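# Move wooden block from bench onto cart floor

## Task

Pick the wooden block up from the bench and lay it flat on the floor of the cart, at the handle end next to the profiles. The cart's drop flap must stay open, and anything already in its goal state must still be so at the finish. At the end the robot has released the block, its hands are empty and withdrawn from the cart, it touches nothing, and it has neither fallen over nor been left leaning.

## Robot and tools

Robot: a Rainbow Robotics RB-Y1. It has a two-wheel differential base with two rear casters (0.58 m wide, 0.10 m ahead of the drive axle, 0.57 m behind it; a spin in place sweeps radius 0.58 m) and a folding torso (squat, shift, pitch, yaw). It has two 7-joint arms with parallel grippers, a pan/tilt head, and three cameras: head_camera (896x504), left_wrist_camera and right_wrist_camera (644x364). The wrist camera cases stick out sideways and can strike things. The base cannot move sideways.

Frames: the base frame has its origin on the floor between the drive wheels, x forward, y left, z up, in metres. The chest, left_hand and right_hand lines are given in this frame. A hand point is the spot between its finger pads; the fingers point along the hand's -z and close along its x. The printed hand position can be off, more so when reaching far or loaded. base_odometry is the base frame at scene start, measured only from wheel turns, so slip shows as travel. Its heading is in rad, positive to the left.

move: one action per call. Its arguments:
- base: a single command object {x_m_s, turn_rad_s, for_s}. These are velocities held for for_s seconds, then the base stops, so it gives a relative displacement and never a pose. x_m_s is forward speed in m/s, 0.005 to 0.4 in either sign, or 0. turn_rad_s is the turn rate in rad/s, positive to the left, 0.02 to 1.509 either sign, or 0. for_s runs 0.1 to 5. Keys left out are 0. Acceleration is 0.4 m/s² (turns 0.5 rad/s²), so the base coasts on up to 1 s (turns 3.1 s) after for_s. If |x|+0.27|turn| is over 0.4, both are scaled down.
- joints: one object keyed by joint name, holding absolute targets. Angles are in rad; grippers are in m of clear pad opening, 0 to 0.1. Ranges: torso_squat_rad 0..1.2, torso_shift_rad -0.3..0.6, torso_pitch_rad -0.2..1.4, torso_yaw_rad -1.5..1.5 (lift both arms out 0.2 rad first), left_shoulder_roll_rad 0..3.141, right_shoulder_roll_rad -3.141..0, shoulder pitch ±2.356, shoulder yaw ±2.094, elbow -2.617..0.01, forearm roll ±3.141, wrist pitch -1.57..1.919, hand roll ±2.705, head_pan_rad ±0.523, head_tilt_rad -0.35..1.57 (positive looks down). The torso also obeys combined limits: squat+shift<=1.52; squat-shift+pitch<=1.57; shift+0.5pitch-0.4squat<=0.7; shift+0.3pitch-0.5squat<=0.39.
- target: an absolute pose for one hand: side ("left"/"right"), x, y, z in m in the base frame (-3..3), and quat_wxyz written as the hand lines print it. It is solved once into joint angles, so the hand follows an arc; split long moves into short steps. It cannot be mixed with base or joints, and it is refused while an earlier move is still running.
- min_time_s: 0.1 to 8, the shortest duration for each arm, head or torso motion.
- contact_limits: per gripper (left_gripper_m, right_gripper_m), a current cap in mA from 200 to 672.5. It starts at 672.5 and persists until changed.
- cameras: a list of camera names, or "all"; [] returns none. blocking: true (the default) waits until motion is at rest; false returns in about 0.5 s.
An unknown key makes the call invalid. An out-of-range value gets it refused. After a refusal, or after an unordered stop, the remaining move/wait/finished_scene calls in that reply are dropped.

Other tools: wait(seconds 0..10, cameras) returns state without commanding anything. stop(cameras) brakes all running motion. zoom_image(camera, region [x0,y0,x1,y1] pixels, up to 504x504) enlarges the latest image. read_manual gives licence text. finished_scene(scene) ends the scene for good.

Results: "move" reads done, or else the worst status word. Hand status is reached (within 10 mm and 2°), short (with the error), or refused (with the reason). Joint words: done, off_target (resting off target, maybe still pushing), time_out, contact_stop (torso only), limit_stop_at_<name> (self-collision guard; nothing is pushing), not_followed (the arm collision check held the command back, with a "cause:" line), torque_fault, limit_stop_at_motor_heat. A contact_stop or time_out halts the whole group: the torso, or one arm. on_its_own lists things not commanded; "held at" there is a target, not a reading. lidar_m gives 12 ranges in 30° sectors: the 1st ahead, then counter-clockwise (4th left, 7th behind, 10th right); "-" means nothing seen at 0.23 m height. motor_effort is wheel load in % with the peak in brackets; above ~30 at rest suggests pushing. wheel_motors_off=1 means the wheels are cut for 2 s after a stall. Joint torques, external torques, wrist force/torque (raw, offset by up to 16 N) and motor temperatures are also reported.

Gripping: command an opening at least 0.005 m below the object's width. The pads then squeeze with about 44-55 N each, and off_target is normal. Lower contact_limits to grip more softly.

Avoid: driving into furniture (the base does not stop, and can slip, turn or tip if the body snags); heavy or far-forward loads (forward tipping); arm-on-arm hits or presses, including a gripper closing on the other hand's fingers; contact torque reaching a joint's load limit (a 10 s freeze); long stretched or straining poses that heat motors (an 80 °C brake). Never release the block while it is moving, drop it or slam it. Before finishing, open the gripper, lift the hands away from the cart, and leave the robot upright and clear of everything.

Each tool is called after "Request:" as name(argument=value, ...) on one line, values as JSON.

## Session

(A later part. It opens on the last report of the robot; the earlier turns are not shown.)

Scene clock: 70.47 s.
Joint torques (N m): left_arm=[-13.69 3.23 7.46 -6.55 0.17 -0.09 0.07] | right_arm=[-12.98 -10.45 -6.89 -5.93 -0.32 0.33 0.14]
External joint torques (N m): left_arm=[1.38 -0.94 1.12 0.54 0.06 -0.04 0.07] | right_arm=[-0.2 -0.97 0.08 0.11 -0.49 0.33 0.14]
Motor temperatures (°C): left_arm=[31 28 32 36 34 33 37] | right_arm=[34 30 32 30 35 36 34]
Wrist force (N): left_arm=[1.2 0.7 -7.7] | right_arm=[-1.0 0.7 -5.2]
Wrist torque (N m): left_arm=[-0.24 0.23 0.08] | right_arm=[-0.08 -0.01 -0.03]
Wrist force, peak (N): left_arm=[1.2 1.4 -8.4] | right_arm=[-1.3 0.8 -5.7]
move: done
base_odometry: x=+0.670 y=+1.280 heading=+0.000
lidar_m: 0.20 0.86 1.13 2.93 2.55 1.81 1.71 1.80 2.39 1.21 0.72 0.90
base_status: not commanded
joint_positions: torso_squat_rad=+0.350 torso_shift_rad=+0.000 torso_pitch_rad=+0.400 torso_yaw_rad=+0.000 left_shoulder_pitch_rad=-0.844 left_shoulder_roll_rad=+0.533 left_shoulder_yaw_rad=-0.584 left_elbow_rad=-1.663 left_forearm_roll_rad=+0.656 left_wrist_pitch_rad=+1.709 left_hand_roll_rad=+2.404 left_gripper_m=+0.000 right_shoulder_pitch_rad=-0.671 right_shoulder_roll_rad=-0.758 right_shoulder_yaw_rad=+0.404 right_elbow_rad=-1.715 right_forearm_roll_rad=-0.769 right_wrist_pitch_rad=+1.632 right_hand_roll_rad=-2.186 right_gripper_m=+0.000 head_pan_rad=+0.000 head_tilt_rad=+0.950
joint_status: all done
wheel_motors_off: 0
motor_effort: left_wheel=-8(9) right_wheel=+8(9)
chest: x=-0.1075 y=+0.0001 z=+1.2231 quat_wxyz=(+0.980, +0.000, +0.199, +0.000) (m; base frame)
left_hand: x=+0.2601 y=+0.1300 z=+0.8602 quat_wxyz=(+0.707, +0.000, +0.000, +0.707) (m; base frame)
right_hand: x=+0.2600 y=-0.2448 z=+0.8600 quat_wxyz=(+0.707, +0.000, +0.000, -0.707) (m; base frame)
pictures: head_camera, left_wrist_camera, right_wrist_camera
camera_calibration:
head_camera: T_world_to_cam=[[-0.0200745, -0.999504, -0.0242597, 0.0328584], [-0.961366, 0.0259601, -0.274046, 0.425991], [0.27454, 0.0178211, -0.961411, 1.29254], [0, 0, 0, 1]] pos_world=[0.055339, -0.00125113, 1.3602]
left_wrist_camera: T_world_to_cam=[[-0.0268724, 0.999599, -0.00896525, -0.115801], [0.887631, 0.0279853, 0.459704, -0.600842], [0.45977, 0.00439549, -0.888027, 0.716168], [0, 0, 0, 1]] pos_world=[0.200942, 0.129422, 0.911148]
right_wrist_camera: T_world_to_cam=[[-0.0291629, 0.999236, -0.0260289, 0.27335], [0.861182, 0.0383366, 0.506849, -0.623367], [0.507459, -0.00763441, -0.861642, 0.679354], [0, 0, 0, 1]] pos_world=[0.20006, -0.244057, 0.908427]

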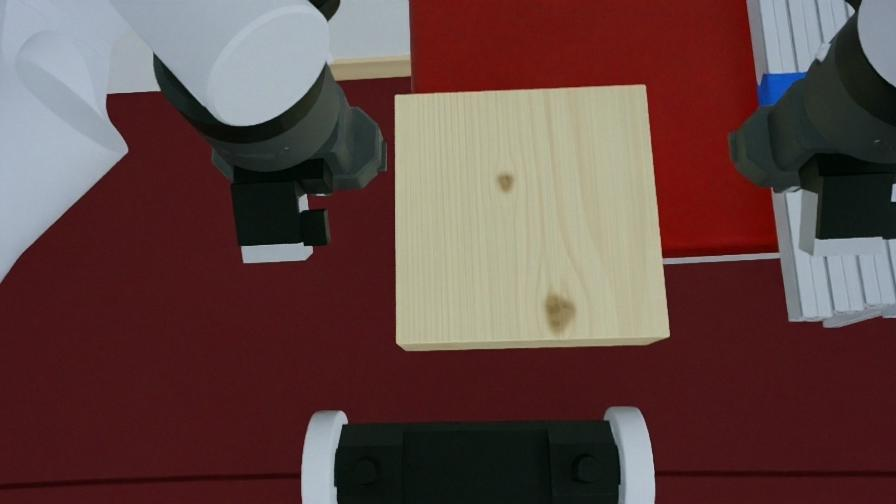

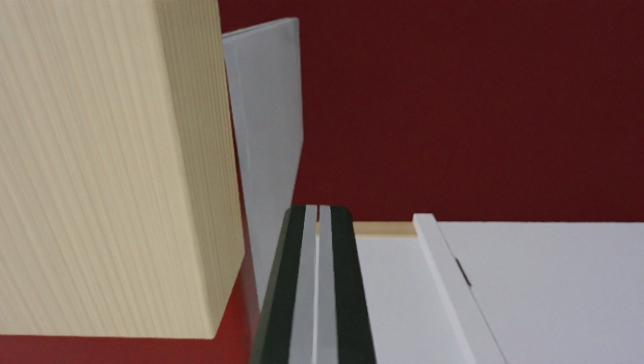

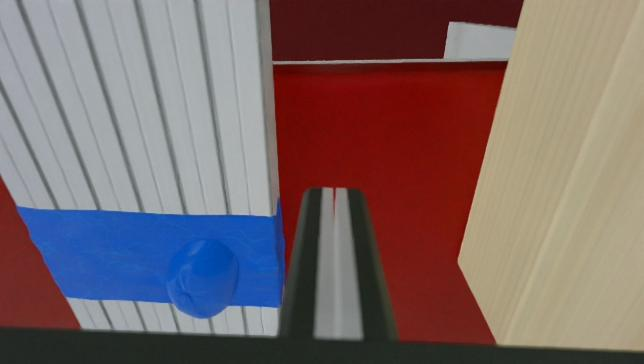

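Request:
move(target={"side":"left","x":0.255,"y":0.095,"z":0.788,"quat_wxyz":[0.7071,0,0,0.7071]}, cameras=[])

Request:
move(target={"side":"right","x":0.255,"y":-0.215,"z":0.788,"quat_wxyz":[0.7071,0,0,-0.7071]})

Request:
zoom_image(camera="left_wrist_camera", region=[150, 100, 450, 364])

Scene clock: 75.30 s.
Joint torques (N m): left_arm=[-14.34 1.51 5.99 -6.8 -0.06 -0.04 -0.25] | right_arm=[-12.52 -10.66 -6.63 -6.59 -0.07 0.26 0.15]
External joint torques (N m): left_arm=[0.75 -0.46 0.82 0.64 -0.16 0.01 -0.25] | right_arm=[0.27 -1.17 0.34 -0.55 -0.24 0.27 0.15]
Motor temperatures (°C): left_arm=[31 28 32 36 34 33 37] | right_arm=[34 30 32 30 35 36 34]
Wrist force (N): left_arm=[1.3 0.6 -7.3] | right_arm=[-1.1 1.1 -5.8]
Wrist torque (N m): left_arm=[-0.23 0.29 0.06] | right_arm=[-0.12 0.02 -0.06]
Wrist force, peak (N): left_arm=[0.0 0.9 -9.2] | right_arm=[-1.1 1.1 -5.8]
move: done
base_odometry: x=+0.670 y=+1.280 heading=+0.000
lidar_m: 0.21 0.86 1.13 2.92 2.56 1.80 1.72 1.79 2.39 1.23 0.72 0.89
base_status: not commanded
joint_positions: torso_squat_rad=+0.350 torso_shift_rad=+0.000 torso_pitch_rad=+0.400 torso_yaw_rad=+0.000 left_shoulder_pitch_rad=-0.850 left_shoulder_roll_rad=+0.385 left_shoulder_yaw_rad=-0.679 left_elbow_rad=-1.380 left_forearm_roll_rad=+0.543 left_wrist_pitch_rad=+1.496 left_hand_roll_rad=+2.380 left_gripper_m=+0.000 right_shoulder_pitch_rad=-0.671 right_shoulder_roll_rad=-0.758 right_shoulder_yaw_rad=+0.404 right_elbow_rad=-1.715 right_forearm_roll_rad=-0.769 right_wrist_pitch_rad=+1.632 right_hand_roll_rad=-2.186 right_gripper_m=+0.000 head_pan_rad=+0.000 head_tilt_rad=+0.950
joint_status: all done
wheel_motors_off: 0
motor_effort: left_wheel=-9(11) right_wheel=+9(10)
chest: x=-0.1075 y=+0.0001 z=+1.2231 quat_wxyz=(+0.980, +0.000, +0.199, +0.000) (m; base frame)
left_hand: x=+0.2548 y=+0.0949 z=+0.7883 quat_wxyz=(+0.707, +0.000, +0.000, +0.707) (m; base frame)
left_hand_status: reached (checked arc, planned for 0.6 s): 0 mm and 0.0 deg off.
right_hand: x=+0.2600 y=-0.2449 z=+0.8600 quat_wxyz=(+0.707, +0.000, +0.000, -0.707) (m; base frame)
pictures: none
No camera images: "cameras" was empty.

Scene clock: 76.17 s.
Joint torques (N m): left_arm=[-14.56 1 5.91 -6.95 -0.03 -0.09 -0.27] | right_arm=[-14.24 -7.81 -6.01 -6.87 0.17 0.27 0.11]
External joint torques (N m): left_arm=[0.53 -0.97 0.74 0.48 -0.13 -0.04 -0.27] | right_arm=[-1.39 -0.36 -0.2 -0.42 0 0.28 0.11]
Motor temperatures (°C): left_arm=[31 28 32 36 34 33 37] | right_arm=[34 30 32 30 35 36 34]
Wrist force (N): left_arm=[0.9 1.2 -7.1] | right_arm=[-1.3 0.4 -5.2]
Wrist torque (N m): left_arm=[-0.31 0.13 0.08] | right_arm=[0.00 -0.05 -0.07]
Wrist force, peak (N): left_arm=[1.6 1.0 -8.4] | right_arm=[-0.4 0.3 -6.7]
move: done
base_odometry: x=+0.670 y=+1.280 heading=+0.000
lidar_m: 0.21 0.87 1.14 2.93 2.53 1.81 1.71 1.79 2.39 1.22 0.72 0.90
base_status: not commanded
joint_positions: torso_squat_rad=+0.350 torso_shift_rad=+0.000 torso_pitch_rad=+0.400 torso_yaw_rad=+0.000 left_shoulder_pitch_rad=-0.850 left_shoulder_roll_rad=+0.385 left_shoulder_yaw_rad=-0.679 left_elbow_rad=-1.380 left_forearm_roll_rad=+0.543 left_wrist_pitch_rad=+1.496 left_hand_roll_rad=+2.380 left_gripper_m=+0.000 right_shoulder_pitch_rad=-0.678 right_shoulder_roll_rad=-0.614 right_shoulder_yaw_rad=+0.509 right_elbow_rad=-1.495 right_forearm_roll_rad=-0.639 right_wrist_pitch_rad=+1.454 right_hand_roll_rad=-2.165 right_gripper_m=+0.000 head_pan_rad=+0.000 head_tilt_rad=+0.950
joint_status: all done
wheel_motors_off: 0
motor_effort: left_wheel=-9(10) right_wheel=+9(10)
chest: x=-0.1075 y=+0.0001 z=+1.2231 quat_wxyz=(+0.980, +0.000, +0.199, +0.000) (m; base frame)
left_hand: x=+0.2548 y=+0.0950 z=+0.7883 quat_wxyz=(+0.707, +0.000, +0.000, +0.707) (m; base frame)
right_hand: x=+0.2547 y=-0.2150 z=+0.7880 quat_wxyz=(+0.707, +0.000, +0.000, -0.707) (m; base frame)
right_hand_status: reached (checked arc, planned for 0.5 s): 0 mm and 0.0 deg off.
pictures: head_camera, left_wrist_camera, right_wrist_camera
camera_calibration:
head_camera: T_world_to_cam=[[-0.020171, -0.999502, -0.0242855, 0.0328968], [-0.961365, 0.0260599, -0.274042, 0.425958], [0.274538, 0.0178196, -0.961411, 1.29245], [0, 0, 0, 1]] pos_world=[0.0553389, -0.00125083, 1.3601]
left_wrist_camera: T_world_to_cam=[[-0.0269115, 0.999596, -0.0091064, -0.0814759], [0.887527, 0.0280841, 0.459899, -0.562259], [0.459969, 0.00429441, -0.887925, 0.654794], [0, 0, 0, 1]] pos_world=[0.195642, 0.0944215, 0.839248]
right_wrist_camera: T_world_to_cam=[[-0.0289826, 0.999238, -0.026146, 0.241508], [0.861302, 0.0382389, 0.506653, -0.583336], [0.507267, -0.00783548, -0.861754, 0.620321], [0, 0, 0, 1]] pos_world=[0.194759, -0.214157, 0.836427]

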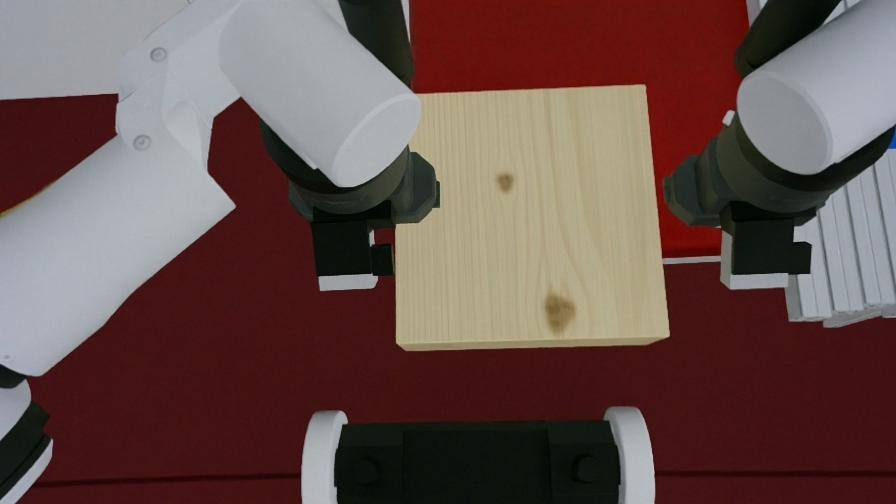

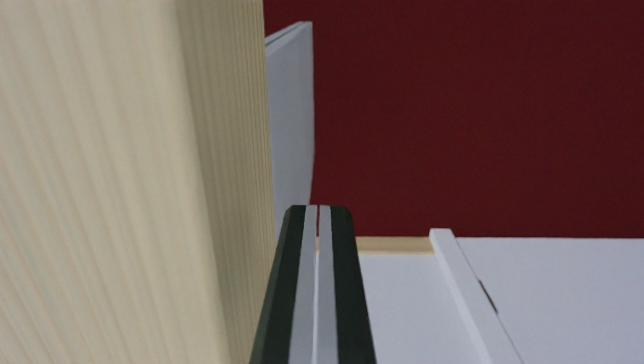

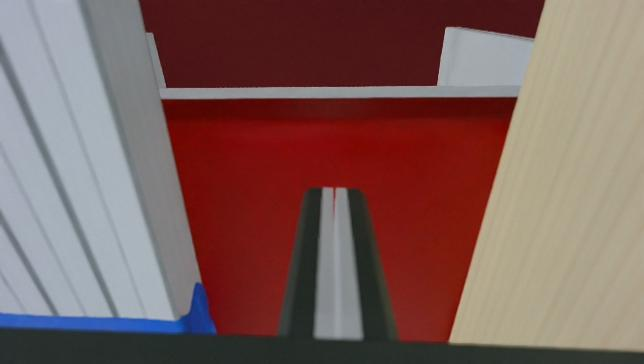

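Scaled by 1.680 from the camera's 644x364 image, which has a finer 1265x715 frame.

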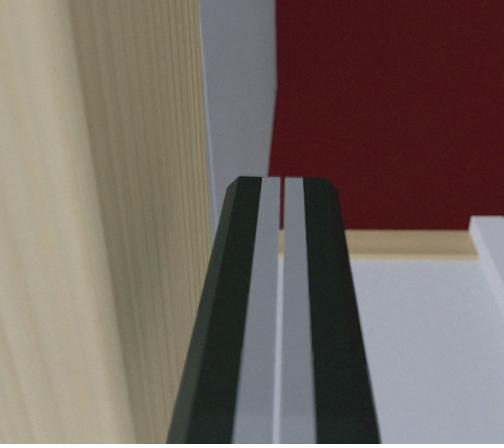

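Request:
move(target={"side":"right","x":0.255,"y":-0.19,"z":0.788,"quat_wxyz":[0.7071,0,0,-0.7071]}, cameras=[])

Request:
move(target={"side":"left","x":0.255,"y":0.065,"z":0.788,"quat_wxyz":[0.7071,0,0,0.7071]})

Scene clock: 78.37 s.
Joint torques (N m): left_arm=[-14.33 0.79 5.59 -7.04 -0.07 -0.09 -0.26] | right_arm=[-14.24 -6.73 -5.31 -6.74 0.35 0.14 0.06]
External joint torques (N m): left_arm=[0.76 -1.19 0.42 0.39 -0.17 -0.04 -0.26] | right_arm=[-1.04 -0.35 0.26 -0.09 0.19 0.15 0.06]
Motor temperatures (°C): left_arm=[31 28 32 36 34 32 37] | right_arm=[34 30 32 30 35 36 34]
Wrist force (N): left_arm=[0.2 1.3 -7.6] | right_arm=[-1.2 0.8 -5.0]
Wrist torque (N m): left_arm=[-0.32 0.11 0.10] | right_arm=[-0.08 0.00 -0.07]
Wrist force, peak (N): left_arm=[1.0 1.4 -8.6] | right_arm=[-1.5 0.3 -5.9]
move: done
base_odometry: x=+0.670 y=+1.280 heading=+0.000
lidar_m: 0.21 0.85 1.13 2.93 2.55 1.81 1.72 1.80 2.40 1.22 0.74 0.90
base_status: not commanded
joint_positions: torso_squat_rad=+0.350 torso_shift_rad=+0.000 torso_pitch_rad=+0.400 torso_yaw_rad=+0.000 left_shoulder_pitch_rad=-0.850 left_shoulder_roll_rad=+0.385 left_shoulder_yaw_rad=-0.679 left_elbow_rad=-1.380 left_forearm_roll_rad=+0.543 left_wrist_pitch_rad=+1.496 left_hand_roll_rad=+2.380 left_gripper_m=+0.000 right_shoulder_pitch_rad=-0.704 right_shoulder_roll_rad=-0.567 right_shoulder_yaw_rad=+0.536 right_elbow_rad=-1.494 right_forearm_roll_rad=-0.609 right_wrist_pitch_rad=+1.474 right_hand_roll_rad=-2.208 right_gripper_m=+0.000 head_pan_rad=+0.000 head_tilt_rad=+0.950
joint_status: all done
wheel_motors_off: 0
motor_effort: left_wheel=-8(10) right_wheel=+9(10)
chest: x=-0.1075 y=+0.0001 z=+1.2231 quat_wxyz=(+0.980, +0.000, +0.199, +0.000) (m; base frame)
left_hand: x=+0.2548 y=+0.0950 z=+0.7883 quat_wxyz=(+0.707, +0.000, +0.000, +0.707) (m; base frame)
right_hand: x=+0.2547 y=-0.1902 z=+0.7888 quat_wxyz=(+0.708, +0.001, +0.000, -0.707) (m; base frame)
right_hand_status: reached (checked arc, planned for 0.2 s): 1 mm and 0.2 deg off.
pictures: none
No camera images: "cameras" was empty.

Scene clock: 79.43 s.
Joint torques (N m): left_arm=[-14.78 -2.62 4.86 -7.82 1.1 -1.39 0.13] | right_arm=[-14.11 -6.75 -5.11 -7.01 0.22 0.15 -0.04]
External joint torques (N m): left_arm=[0.78 -3.36 0.01 -0.28 0.99 -1.35 0.13] | right_arm=[-0.91 -0.37 0.46 -0.36 0.05 0.16 -0.04]
Motor temperatures (°C): left_arm=[31 28 32 36 34 33 37] | right_arm=[34 30 32 30 35 36 34]
Wrist force (N): left_arm=[6.8 0.4 -5.3] | right_arm=[-1.1 0.6 -5.0]
Wrist torque (N m): left_arm=[-0.31 0.08 0.10] | right_arm=[0.00 0.03 -0.05]
Wrist force, peak (N): left_arm=[21.3 -0.3 -2.0] | right_arm=[-1.7 1.1 -5.5]
move: done
base_odometry: x=+0.670 y=+1.280 heading=+0.000
lidar_m: 0.21 0.87 1.12 2.93 2.53 1.81 1.72 1.80 2.39 1.24 0.72 0.91
base_status: not commanded
joint_positions: torso_squat_rad=+0.350 torso_shift_rad=+0.000 torso_pitch_rad=+0.400 torso_yaw_rad=+0.000 left_shoulder_pitch_rad=-0.896 left_shoulder_roll_rad=+0.311 left_shoulder_yaw_rad=-0.702 left_elbow_rad=-1.312 left_forearm_roll_rad=+0.518 left_wrist_pitch_rad=+1.495 left_hand_roll_rad=+2.413 left_gripper_m=+0.000 right_shoulder_pitch_rad=-0.704 right_shoulder_roll_rad=-0.567 right_shoulder_yaw_rad=+0.536 right_elbow_rad=-1.494 right_forearm_roll_rad=-0.609 right_wrist_pitch_rad=+1.474 right_hand_roll_rad=-2.208 right_gripper_m=+0.000 head_pan_rad=+0.000 head_tilt_rad=+0.950
joint_status: all done
wheel_motors_off: 0
motor_effort: left_wheel=-7(9) right_wheel=+8(11)
chest: x=-0.1075 y=+0.0001 z=+1.2231 quat_wxyz=(+0.980, +0.000, +0.199, +0.000) (m; base frame)
left_hand: x=+0.2552 y=+0.0656 z=+0.7881 quat_wxyz=(+0.707, +0.000, +0.000, +0.707) (m; base frame)
left_hand_status: reached (checked arc, planned for 0.3 s): 1 mm and 0.1 deg off.
right_hand: x=+0.2547 y=-0.1902 z=+0.7888 quat_wxyz=(+0.708, +0.001, +0.000, -0.707) (m; base frame)
pictures: head_camera, left_wrist_camera, right_wrist_camera
camera_calibration:
head_camera: T_world_to_cam=[[-0.0200745, -0.999504, -0.0242597, 0.032956], [-0.961366, 0.0259601, -0.274046, 0.425961], [0.27454, 0.0178211, -0.961411, 1.29244], [0, 0, 0, 1]] pos_world=[0.055339, -0.00115113, 1.3601]
left_wrist_camera: T_world_to_cam=[[-0.0274787, 0.99959, -0.00803833, -0.052764], [0.887676, 0.0280982, 0.45961, -0.561527], [0.459648, 0.00549404, -0.888084, 0.654766], [0, 0, 0, 1]] pos_world=[0.196042, 0.0649229, 0.839147]
right_wrist_camera: T_world_to_cam=[[-0.0303108, 0.999242, -0.0244228, 0.215755], [0.860686, 0.0385161, 0.507678, -0.585284], [0.508234, -0.00563222, -0.861201, 0.621024], [0, 0, 0, 1]] pos_world=[0.19466, -0.189551, 0.837232]

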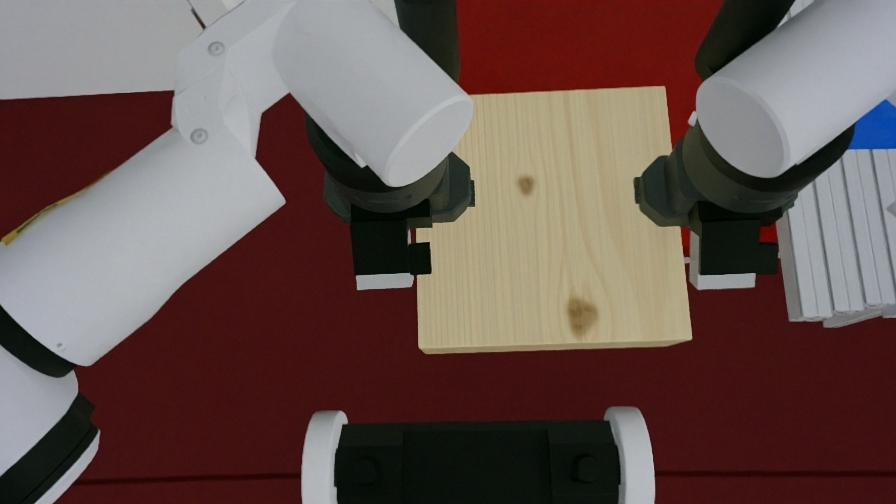

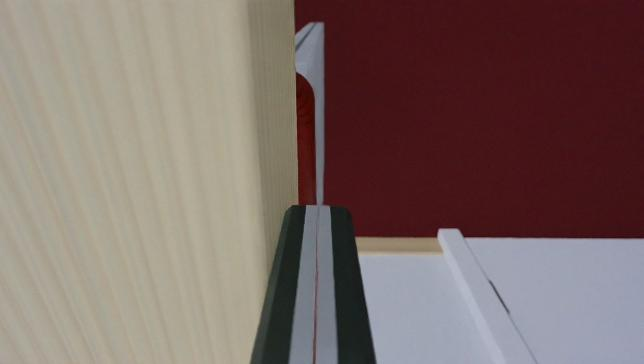

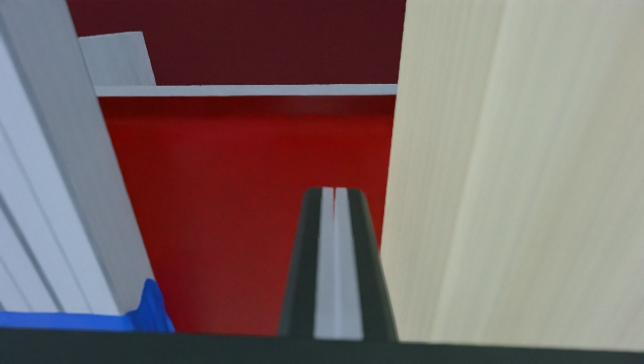

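Request:
zoom_image(camera="left_wrist_camera", region=[200, 150, 420, 364])

Request:
zoom_image(camera="right_wrist_camera", region=[200, 150, 500, 364])

Scaled by 2.291 from the camera's 644x364 image, which has a finer 1265x715 frame.

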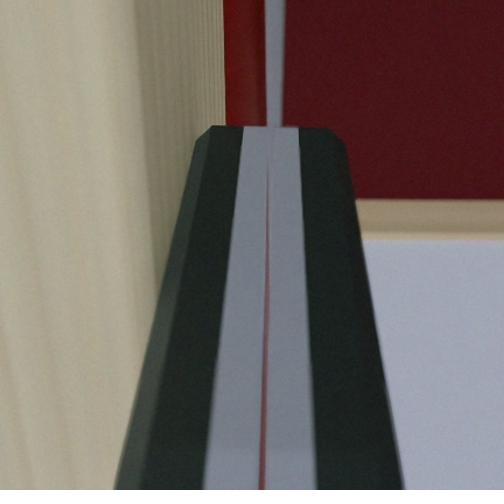

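Scaled by 1.680 from the camera's 644x364 image, which has a finer 1265x715 frame.

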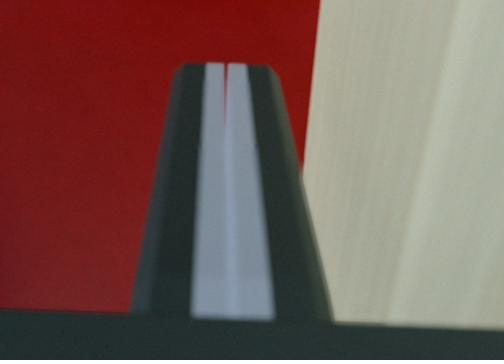

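Request:
move(target={"side":"right","x":0.255,"y":-0.178,"z":0.788,"quat_wxyz":[0.7071,0,0,-0.7071]}, cameras=["head_camera"])

Scene clock: 83.57 s.
Joint torques (N m): left_arm=[-14.91 -3.24 4.57 -8.36 1.21 -1.27 0.06] | right_arm=[-14.42 -4.59 -4.64 -7.21 -0.13 -0.23 -0.08]
External joint torques (N m): left_arm=[0.65 -3.97 -0.28 -0.83 1.11 -1.22 0.06] | right_arm=[-1.02 1.25 0.79 -0.48 -0.3 -0.23 -0.08]
Motor temperatures (°C): left_arm=[31 28 32 36 34 33 37] | right_arm=[34 30 32 30 35 36 34]
Wrist force (N): left_arm=[7.3 0.1 -7.3] | right_arm=[1.8 0.1 -5.0]
Wrist torque (N m): left_arm=[-0.31 0.09 0.13] | right_arm=[-0.06 0.02 -0.05]
Wrist force, peak (N): left_arm=[7.2 1.1 -8.6] | right_arm=[1.5 0.1 -5.9]
move: done
base_odometry: x=+0.670 y=+1.280 heading=+0.000
lidar_m: 0.21 0.86 1.13 2.93 2.54 1.81 1.72 1.80 2.39 1.23 0.71 0.90
base_status: not commanded
joint_positions: torso_squat_rad=+0.350 torso_shift_rad=+0.000 torso_pitch_rad=+0.400 torso_yaw_rad=+0.000 left_shoulder_pitch_rad=-0.896 left_shoulder_roll_rad=+0.311 left_shoulder_yaw_rad=-0.702 left_elbow_rad=-1.312 left_forearm_roll_rad=+0.518 left_wrist_pitch_rad=+1.495 left_hand_roll_rad=+2.413 left_gripper_m=+0.000 right_shoulder_pitch_rad=-0.719 right_shoulder_roll_rad=-0.541 right_shoulder_yaw_rad=+0.550 right_elbow_rad=-1.484 right_forearm_roll_rad=-0.593 right_wrist_pitch_rad=+1.482 right_hand_roll_rad=-2.228 right_gripper_m=+0.000 head_pan_rad=+0.000 head_tilt_rad=+0.950
joint_status: all done
wheel_motors_off: 0
motor_effort: left_wheel=-8(8) right_wheel=+7(10)
chest: x=-0.1075 y=+0.0001 z=+1.2231 quat_wxyz=(+0.980, +0.000, +0.199, +0.000) (m; base frame)
left_hand: x=+0.2552 y=+0.0657 z=+0.7880 quat_wxyz=(+0.707, +0.000, -0.001, +0.707) (m; base frame)
right_hand: x=+0.2548 y=-0.1783 z=+0.7882 quat_wxyz=(+0.707, +0.000, +0.000, -0.707) (m; base frame)
right_hand_status: reached (checked arc, planned for 0.2 s): 0 mm and 0.0 deg off.
pictures: head_camera
camera_calibration:
head_camera: T_world_to_cam=[[-0.0200745, -0.999504, -0.0242597, 0.032956], [-0.961366, 0.0259601, -0.274046, 0.425961], [0.27454, 0.0178211, -0.961411, 1.29244], [0, 0, 0, 1]] pos_world=[0.055339, -0.00115113, 1.3601]

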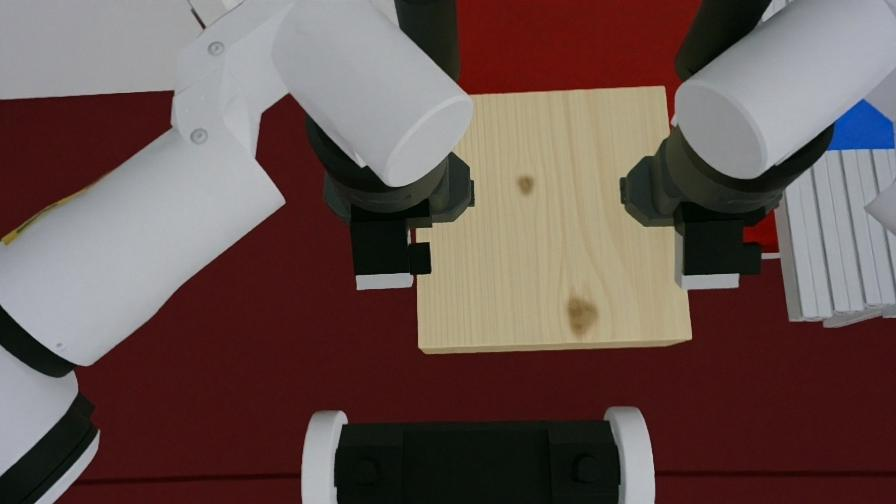

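Request:
move(target={"side":"right","x":0.255,"y":-0.168,"z":0.788,"quat_wxyz":[0.7071,0,0,-0.7071]}, cameras=[])

Request:
move(target={"side":"left","x":0.255,"y":0.055,"z":0.788,"quat_wxyz":[0.7071,0,0,0.7071]}, cameras=["head_camera"])

Scene clock: 88.53 s.
Joint torques (N m): left_arm=[-16.54 -12.43 4.59 -12.81 4.39 -4.19 0.03] | right_arm=[-18.86 11.9 -2.05 -13.52 -4.84 -5.24 -0.31]
External joint torques (N m): left_arm=[-0.97 -13.23 -0.27 -5.29 4.29 -4.15 0.04] | right_arm=[-5.31 17.4 3.3 -6.75 -5.02 -5.24 -0.32]
Motor temperatures (°C): left_arm=[31 28 32 36 34 33 37] | right_arm=[34 30 32 30 35 36 34]
Wrist force (N): left_arm=[24.8 -1.5 -5.8] | right_arm=[32.0 -3.3 5.1]
Wrist torque (N m): left_arm=[-0.37 -0.19 0.29] | right_arm=[-0.16 0.42 0.32]
Wrist force, peak (N): left_arm=[29.2 -2.3 -6.9] | right_arm=[37.8 -4.9 6.6]
move: done
base_odometry: x=+0.670 y=+1.280 heading=+0.000
lidar_m: 0.21 0.87 1.13 2.93 2.54 1.80 1.72 1.80 2.40 1.22 0.73 0.90
base_status: not commanded
joint_positions: torso_squat_rad=+0.350 torso_shift_rad=+0.000 torso_pitch_rad=+0.400 torso_yaw_rad=+0.000 left_shoulder_pitch_rad=-0.895 left_shoulder_roll_rad=+0.313 left_shoulder_yaw_rad=-0.702 left_elbow_rad=-1.311 left_forearm_roll_rad=+0.518 left_wrist_pitch_rad=+1.496 left_hand_roll_rad=+2.413 left_gripper_m=+0.000 right_shoulder_pitch_rad=-0.730 right_shoulder_roll_rad=-0.524 right_shoulder_yaw_rad=+0.560 right_elbow_rad=-1.475 right_forearm_roll_rad=-0.579 right_wrist_pitch_rad=+1.490 right_hand_roll_rad=-2.244 right_gripper_m=+0.000 head_pan_rad=+0.000 head_tilt_rad=+0.950
joint_status: all done
wheel_motors_off: 0
motor_effort: left_wheel=-9(10) right_wheel=+10(12)
chest: x=-0.1076 y=+0.0001 z=+1.2231 quat_wxyz=(+0.980, +0.000, +0.199, +0.000) (m; base frame)
left_hand: x=+0.2554 y=+0.0675 z=+0.7876 quat_wxyz=(+0.706, +0.002, -0.002, +0.708) (m; base frame)
right_hand: x=+0.2549 y=-0.1717 z=+0.7878 quat_wxyz=(+0.706, -0.002, -0.002, -0.708) (m; base frame)
right_hand_status: reached (checked arc, planned for 0.2 s): 4 mm and 0.4 deg off.
pictures: none
No camera images: "cameras" was empty.

Scene clock: 89.07 s.
Joint torques (N m): left_arm=[-18.97 -30.97 0.77 -18.78 9.46 -10.67 -0.02] | right_arm=[-20.13 19.17 -2.14 -18.3 -7.38 -6.82 -0.35]
External joint torques (N m): left_arm=[-3.25 -31.49 -4 -11.26 9.38 -10.64 -0.02] | right_arm=[-6.58 24.72 3.21 -11.55 -7.56 -6.82 -0.35]
Motor temperatures (°C): left_arm=[31 28 32 36 34 33 37] | right_arm=[34 30 32 30 35 36 34]
Wrist force (N): left_arm=[60.6 -0.4 9.5] | right_arm=[44.6 -2.7 -1.5]
Wrist torque (N m): left_arm=[-0.26 0.40 0.06] | right_arm=[-0.12 0.44 0.43]
Wrist force, peak (N): left_arm=[69.9 -2.0 11.5] | right_arm=[50.2 -2.4 -0.9]
move: done
base_odometry: x=+0.670 y=+1.280 heading=+0.000
lidar_m: 0.21 0.85 1.13 2.94 2.54 1.81 1.72 1.80 2.40 1.22 0.73 0.89
base_status: not commanded
joint_positions: torso_squat_rad=+0.350 torso_shift_rad=+0.000 torso_pitch_rad=+0.399 torso_yaw_rad=+0.000 left_shoulder_pitch_rad=-0.909 left_shoulder_roll_rad=+0.293 left_shoulder_yaw_rad=-0.708 left_elbow_rad=-1.287 left_forearm_roll_rad=+0.509 left_wrist_pitch_rad=+1.496 left_hand_roll_rad=+2.423 left_gripper_m=+0.000 right_shoulder_pitch_rad=-0.730 right_shoulder_roll_rad=-0.526 right_shoulder_yaw_rad=+0.560 right_elbow_rad=-1.473 right_forearm_roll_rad=-0.579 right_wrist_pitch_rad=+1.490 right_hand_roll_rad=-2.244 right_gripper_m=+0.000 head_pan_rad=+0.000 head_tilt_rad=+0.950
joint_status: all done
wheel_motors_off: 0
motor_effort: left_wheel=-7(10) right_wheel=+9(11)
chest: x=-0.1078 y=+0.0002 z=+1.2231 quat_wxyz=(+0.980, +0.000, +0.198, +0.000) (m; base frame)
left_hand: x=+0.2560 y=+0.0616 z=+0.7874 quat_wxyz=(+0.705, +0.004, -0.004, +0.709) (m; base frame)
left_hand_status: reached (checked arc, planned for 0.2 s): 7 mm and 0.7 deg off.
right_hand: x=+0.2548 y=-0.1731 z=+0.7877 quat_wxyz=(+0.706, -0.004, -0.003, -0.708) (m; base frame)
pictures: head_camera
camera_calibration:
head_camera: T_world_to_cam=[[-0.0199665, -0.999507, -0.024243, 0.0330237], [-0.961228, 0.0258607, -0.274539, 0.426291], [0.275031, 0.0178214, -0.96127, 1.29253], [0, 0, 0, 1]] pos_world=[0.0549383, -0.00105143, 1.3603]

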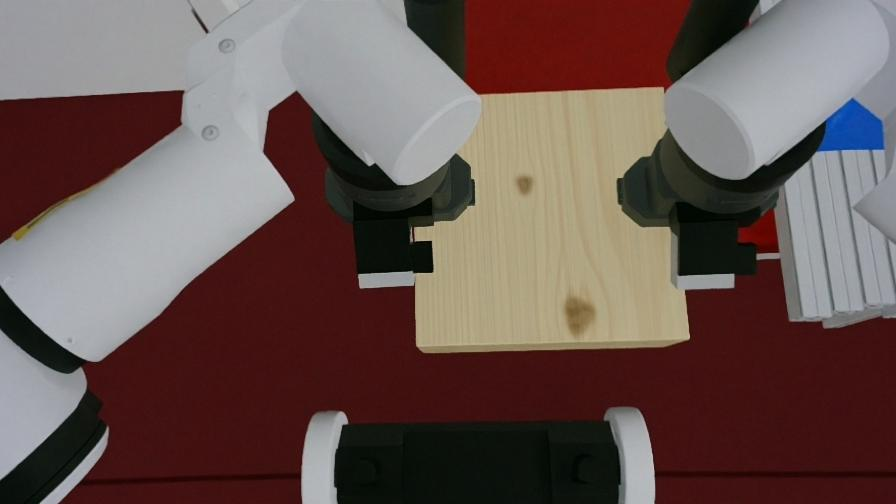

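Request:
move(joints={"torso_squat_rad":0.22}, min_time_s=2)

Scene clock: 92.40 s.
Joint torques (N m): left_arm=[-23.27 -27.68 3.56 -21.33 8.71 -8.56 0.07] | right_arm=[-25.21 19.23 -2.59 -22.28 -7.66 -6.71 -0.32]
External joint torques (N m): left_arm=[-7.6 -28.16 -1.19 -13.8 8.61 -8.53 0.07] | right_arm=[-11.71 24.77 2.75 -15.52 -7.83 -6.72 -0.32]
Motor temperatures (°C): left_arm=[31 28 32 36 34 33 37] | right_arm=[34 30 32 31 36 37 34]
Wrist force (N): left_arm=[47.6 -4.1 -19.5] | right_arm=[44.2 -2.2 -18.8]
Wrist torque (N m): left_arm=[-0.29 0.15 0.25] | right_arm=[0.10 0.25 0.41]
Wrist force, peak (N): left_arm=[62.1 -0.1 9.1] | right_arm=[45.1 -2.0 -18.3]
move: done
base_odometry: x=+0.670 y=+1.280 heading=+0.000
lidar_m: 0.21 0.86 1.12 2.94 2.55 1.81 1.72 1.80 2.39 1.22 0.72 0.90
base_status: not commanded
joint_positions: torso_squat_rad=+0.220 torso_shift_rad=+0.000 torso_pitch_rad=+0.401 torso_yaw_rad=+0.000 left_shoulder_pitch_rad=-0.908 left_shoulder_roll_rad=+0.292 left_shoulder_yaw_rad=-0.709 left_elbow_rad=-1.286 left_forearm_roll_rad=+0.509 left_wrist_pitch_rad=+1.495 left_hand_roll_rad=+2.423 left_gripper_m=+0.000 right_shoulder_pitch_rad=-0.729 right_shoulder_roll_rad=-0.526 right_shoulder_yaw_rad=+0.560 right_elbow_rad=-1.472 right_forearm_roll_rad=-0.579 right_wrist_pitch_rad=+1.490 right_hand_roll_rad=-2.244 right_gripper_m=+0.000 head_pan_rad=+0.000 head_tilt_rad=+0.950
joint_status: all done
wheel_motors_off: 0
motor_effort: left_wheel=-8(9) right_wheel=+9(10)
chest: x=-0.1071 y=+0.0001 z=+1.2485 quat_wxyz=(+0.980, +0.000, +0.199, +0.000) (m; base frame)
left_hand: x=+0.2554 y=+0.0613 z=+0.8118 quat_wxyz=(+0.705, +0.005, -0.003, +0.709) (m; base frame)
right_hand: x=+0.2542 y=-0.1737 z=+0.8120 quat_wxyz=(+0.705, -0.005, -0.002, -0.709) (m; base frame)
pictures: head_camera, left_wrist_camera, right_wrist_camera
camera_calibration:
head_camera: T_world_to_cam=[[-0.0200958, -0.999504, -0.0242456, 0.033564], [-0.961566, 0.0259637, -0.273345, 0.432445], [0.273839, 0.0178206, -0.96161, 1.31705], [0, 0, 0, 1]] pos_world=[0.0558402, -0.00115112, 1.38551]
left_wrist_camera: T_world_to_cam=[[-0.0325097, 0.999469, 0.0021623, -0.0552869], [0.888746, 0.0279184, 0.457549, -0.571006], [0.457246, 0.0167965, -0.889182, 0.676523], [0, 0, 0, 1]] pos_world=[0.196345, 0.0598359, 0.862935]
right_wrist_camera: T_world_to_cam=[[-0.0243614, 0.999043, -0.036334, 0.207942], [0.863525, 0.0393419, 0.502769, -0.593881], [0.503717, -0.0191272, -0.863657, 0.642104], [0, 0, 0, 1]] pos_world=[0.194457, -0.172097, 0.860698]

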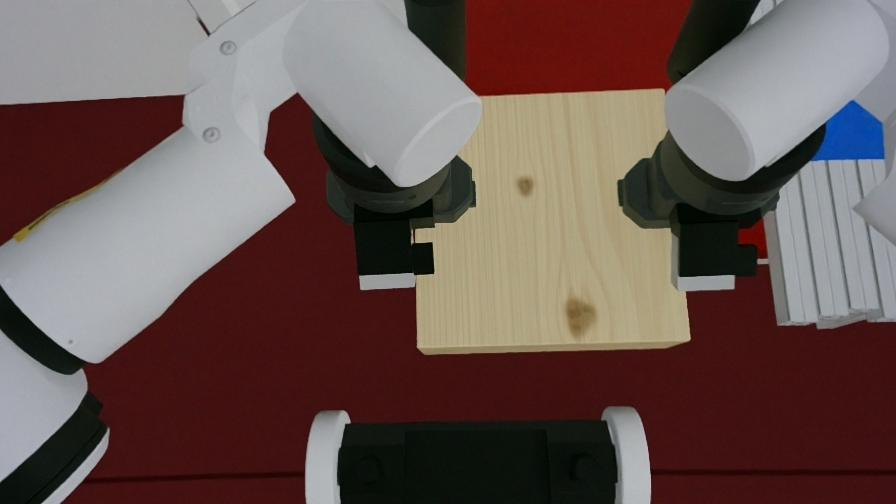

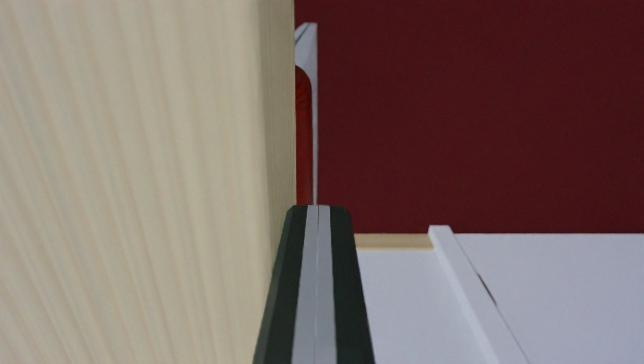

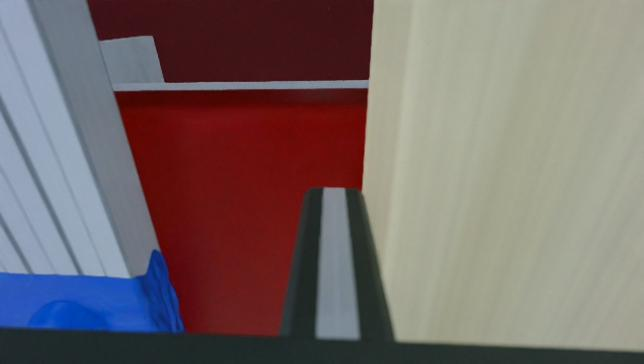

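Request:
move(target={"side":"right","x":0.2545,"y":-0.161,"z":0.8125,"quat_wxyz":[0.7071,0,0,-0.7071]}, cameras=[])

Request:
move(joints={"torso_squat_rad":0.02}, min_time_s=2, cameras=["head_camera"])

Scene clock: 95.20 s.
Joint torques (N m): left_arm=[-26.77 -35.28 3.49 -25.92 10.88 -11.08 -0.06] | right_arm=[-29.46 29.91 -1.75 -27.2 -10.8 -8.87 -0.47]
External joint torques (N m): left_arm=[-11.1 -35.81 -1.26 -18.41 10.79 -11.06 -0.06] | right_arm=[-15.91 35.19 3.51 -20.41 -10.98 -8.89 -0.47]
Motor temperatures (°C): left_arm=[31 29 32 36 35 33 37] | right_arm=[34 30 32 31 36 37 34]
Wrist force (N): left_arm=[64.3 -3.2 -19.4] | right_arm=[60.6 -1.2 -19.3]
Wrist torque (N m): left_arm=[-0.27 0.21 -0.22] | right_arm=[0.10 0.40 0.56]
Wrist force, peak (N): left_arm=[71.5 -2.2 -20.1] | right_arm=[63.9 -0.8 -20.5]
move: done
base_odometry: x=+0.670 y=+1.280 heading=+0.000
lidar_m: 0.21 0.87 1.13 2.93 2.54 1.81 1.71 1.79 2.39 1.22 0.73 0.89
base_status: not commanded
joint_positions: torso_squat_rad=+0.220 torso_shift_rad=+0.000 torso_pitch_rad=+0.401 torso_yaw_rad=+0.000 left_shoulder_pitch_rad=-0.907 left_shoulder_roll_rad=+0.294 left_shoulder_yaw_rad=-0.709 left_elbow_rad=-1.285 left_forearm_roll_rad=+0.508 left_wrist_pitch_rad=+1.496 left_hand_roll_rad=+2.423 left_gripper_m=+0.000 right_shoulder_pitch_rad=-0.734 right_shoulder_roll_rad=-0.514 right_shoulder_yaw_rad=+0.568 right_elbow_rad=-1.466 right_forearm_roll_rad=-0.568 right_wrist_pitch_rad=+1.493 right_hand_roll_rad=-2.255 right_gripper_m=+0.000 head_pan_rad=+0.000 head_tilt_rad=+0.950
joint_status: all done
wheel_motors_off: 0
motor_effort: left_wheel=-8(10) right_wheel=+8(10)
chest: x=-0.1071 y=+0.0001 z=+1.2485 quat_wxyz=(+0.980, +0.000, +0.199, +0.000) (m; base frame)
left_hand: x=+0.2553 y=+0.0630 z=+0.8112 quat_wxyz=(+0.705, +0.006, -0.004, +0.710) (m; base frame)
right_hand: x=+0.2534 y=-0.1691 z=+0.8108 quat_wxyz=(+0.705, -0.007, -0.004, -0.710) (m; base frame)
right_hand_status: reached (checked arc, planned for 0.2 s): 8 mm and 0.9 deg off.
pictures: none
No camera images: "cameras" was empty.

Scene clock: 97.50 s.
Joint torques (N m): left_arm=[-26.69 -35.42 3.7 -26 10.94 -11.1 -0.01] | right_arm=[-29.68 30.1 -1.57 -27.16 -10.73 -8.93 -0.43]
External joint torques (N m): left_arm=[-11.02 -35.95 -1.05 -18.49 10.85 -11.08 -0.01] | right_arm=[-16.13 35.38 3.69 -20.38 -10.91 -8.95 -0.43]
Motor temperatures (°C): left_arm=[31 29 32 37 35 34 37] | right_arm=[35 31 32 32 37 37 34]
Wrist force (N): left_arm=[63.7 -2.6 -19.3] | right_arm=[60.5 -0.9 -19.8]
Wrist torque (N m): left_arm=[-0.38 0.12 -0.16] | right_arm=[0.04 0.44 0.54]
Wrist force, peak (N): left_arm=[65.2 -2.9 -20.0] | right_arm=[61.3 -0.8 -19.4]
move: done
base_odometry: x=+0.670 y=+1.280 heading=+0.000
lidar_m: 0.21 0.86 1.13 2.93 2.54 1.81 1.71 1.79 2.39 1.23 0.72 0.90
base_status: not commanded
joint_positions: torso_squat_rad=+0.020 torso_shift_rad=+0.000 torso_pitch_rad=+0.401 torso_yaw_rad=+0.000 left_shoulder_pitch_rad=-0.907 left_shoulder_roll_rad=+0.294 left_shoulder_yaw_rad=-0.709 left_elbow_rad=-1.285 left_forearm_roll_rad=+0.508 left_wrist_pitch_rad=+1.496 left_hand_roll_rad=+2.423 left_gripper_m=+0.000 right_shoulder_pitch_rad=-0.734 right_shoulder_roll_rad=-0.514 right_shoulder_yaw_rad=+0.568 right_elbow_rad=-1.466 right_forearm_roll_rad=-0.568 right_wrist_pitch_rad=+1.493 right_hand_roll_rad=-2.255 right_gripper_m=+0.000 head_pan_rad=+0.000 head_tilt_rad=+0.950
joint_status: all done
wheel_motors_off: 0
motor_effort: left_wheel=-9(10) right_wheel=+8(10)
chest: x=-0.1071 y=+0.0001 z=+1.2653 quat_wxyz=(+0.980, +0.000, +0.199, +0.000) (m; base frame)
left_hand: x=+0.2553 y=+0.0630 z=+0.8278 quat_wxyz=(+0.705, +0.006, -0.004, +0.710) (m; base frame)
right_hand: x=+0.2534 y=-0.1691 z=+0.8275 quat_wxyz=(+0.705, -0.007, -0.003, -0.710) (m; base frame)
pictures: head_camera
camera_calibration:
head_camera: T_world_to_cam=[[-0.0201653, -0.9995, -0.0243659, 0.0340416], [-0.961591, 0.0260617, -0.273246, 0.436875], [0.273744, 0.01792, -0.961636, 1.33315], [0, 0, 0, 1]] pos_world=[0.0558402, -0.00125108, 1.40221]

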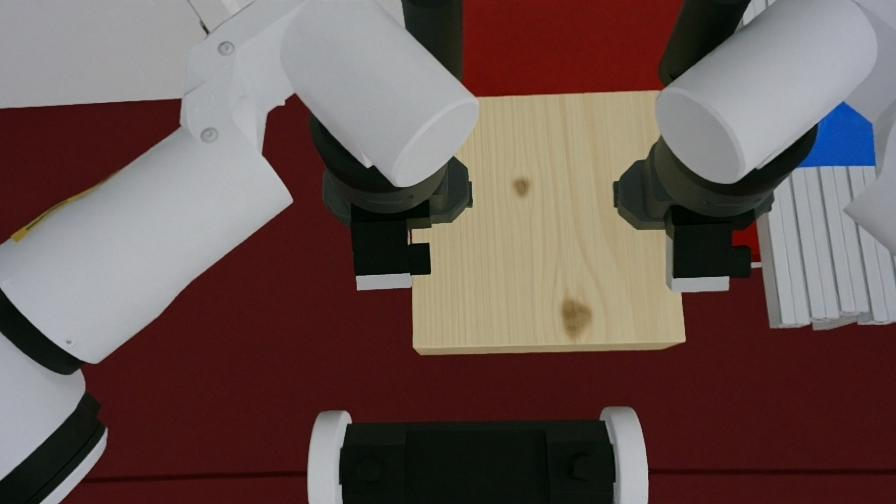

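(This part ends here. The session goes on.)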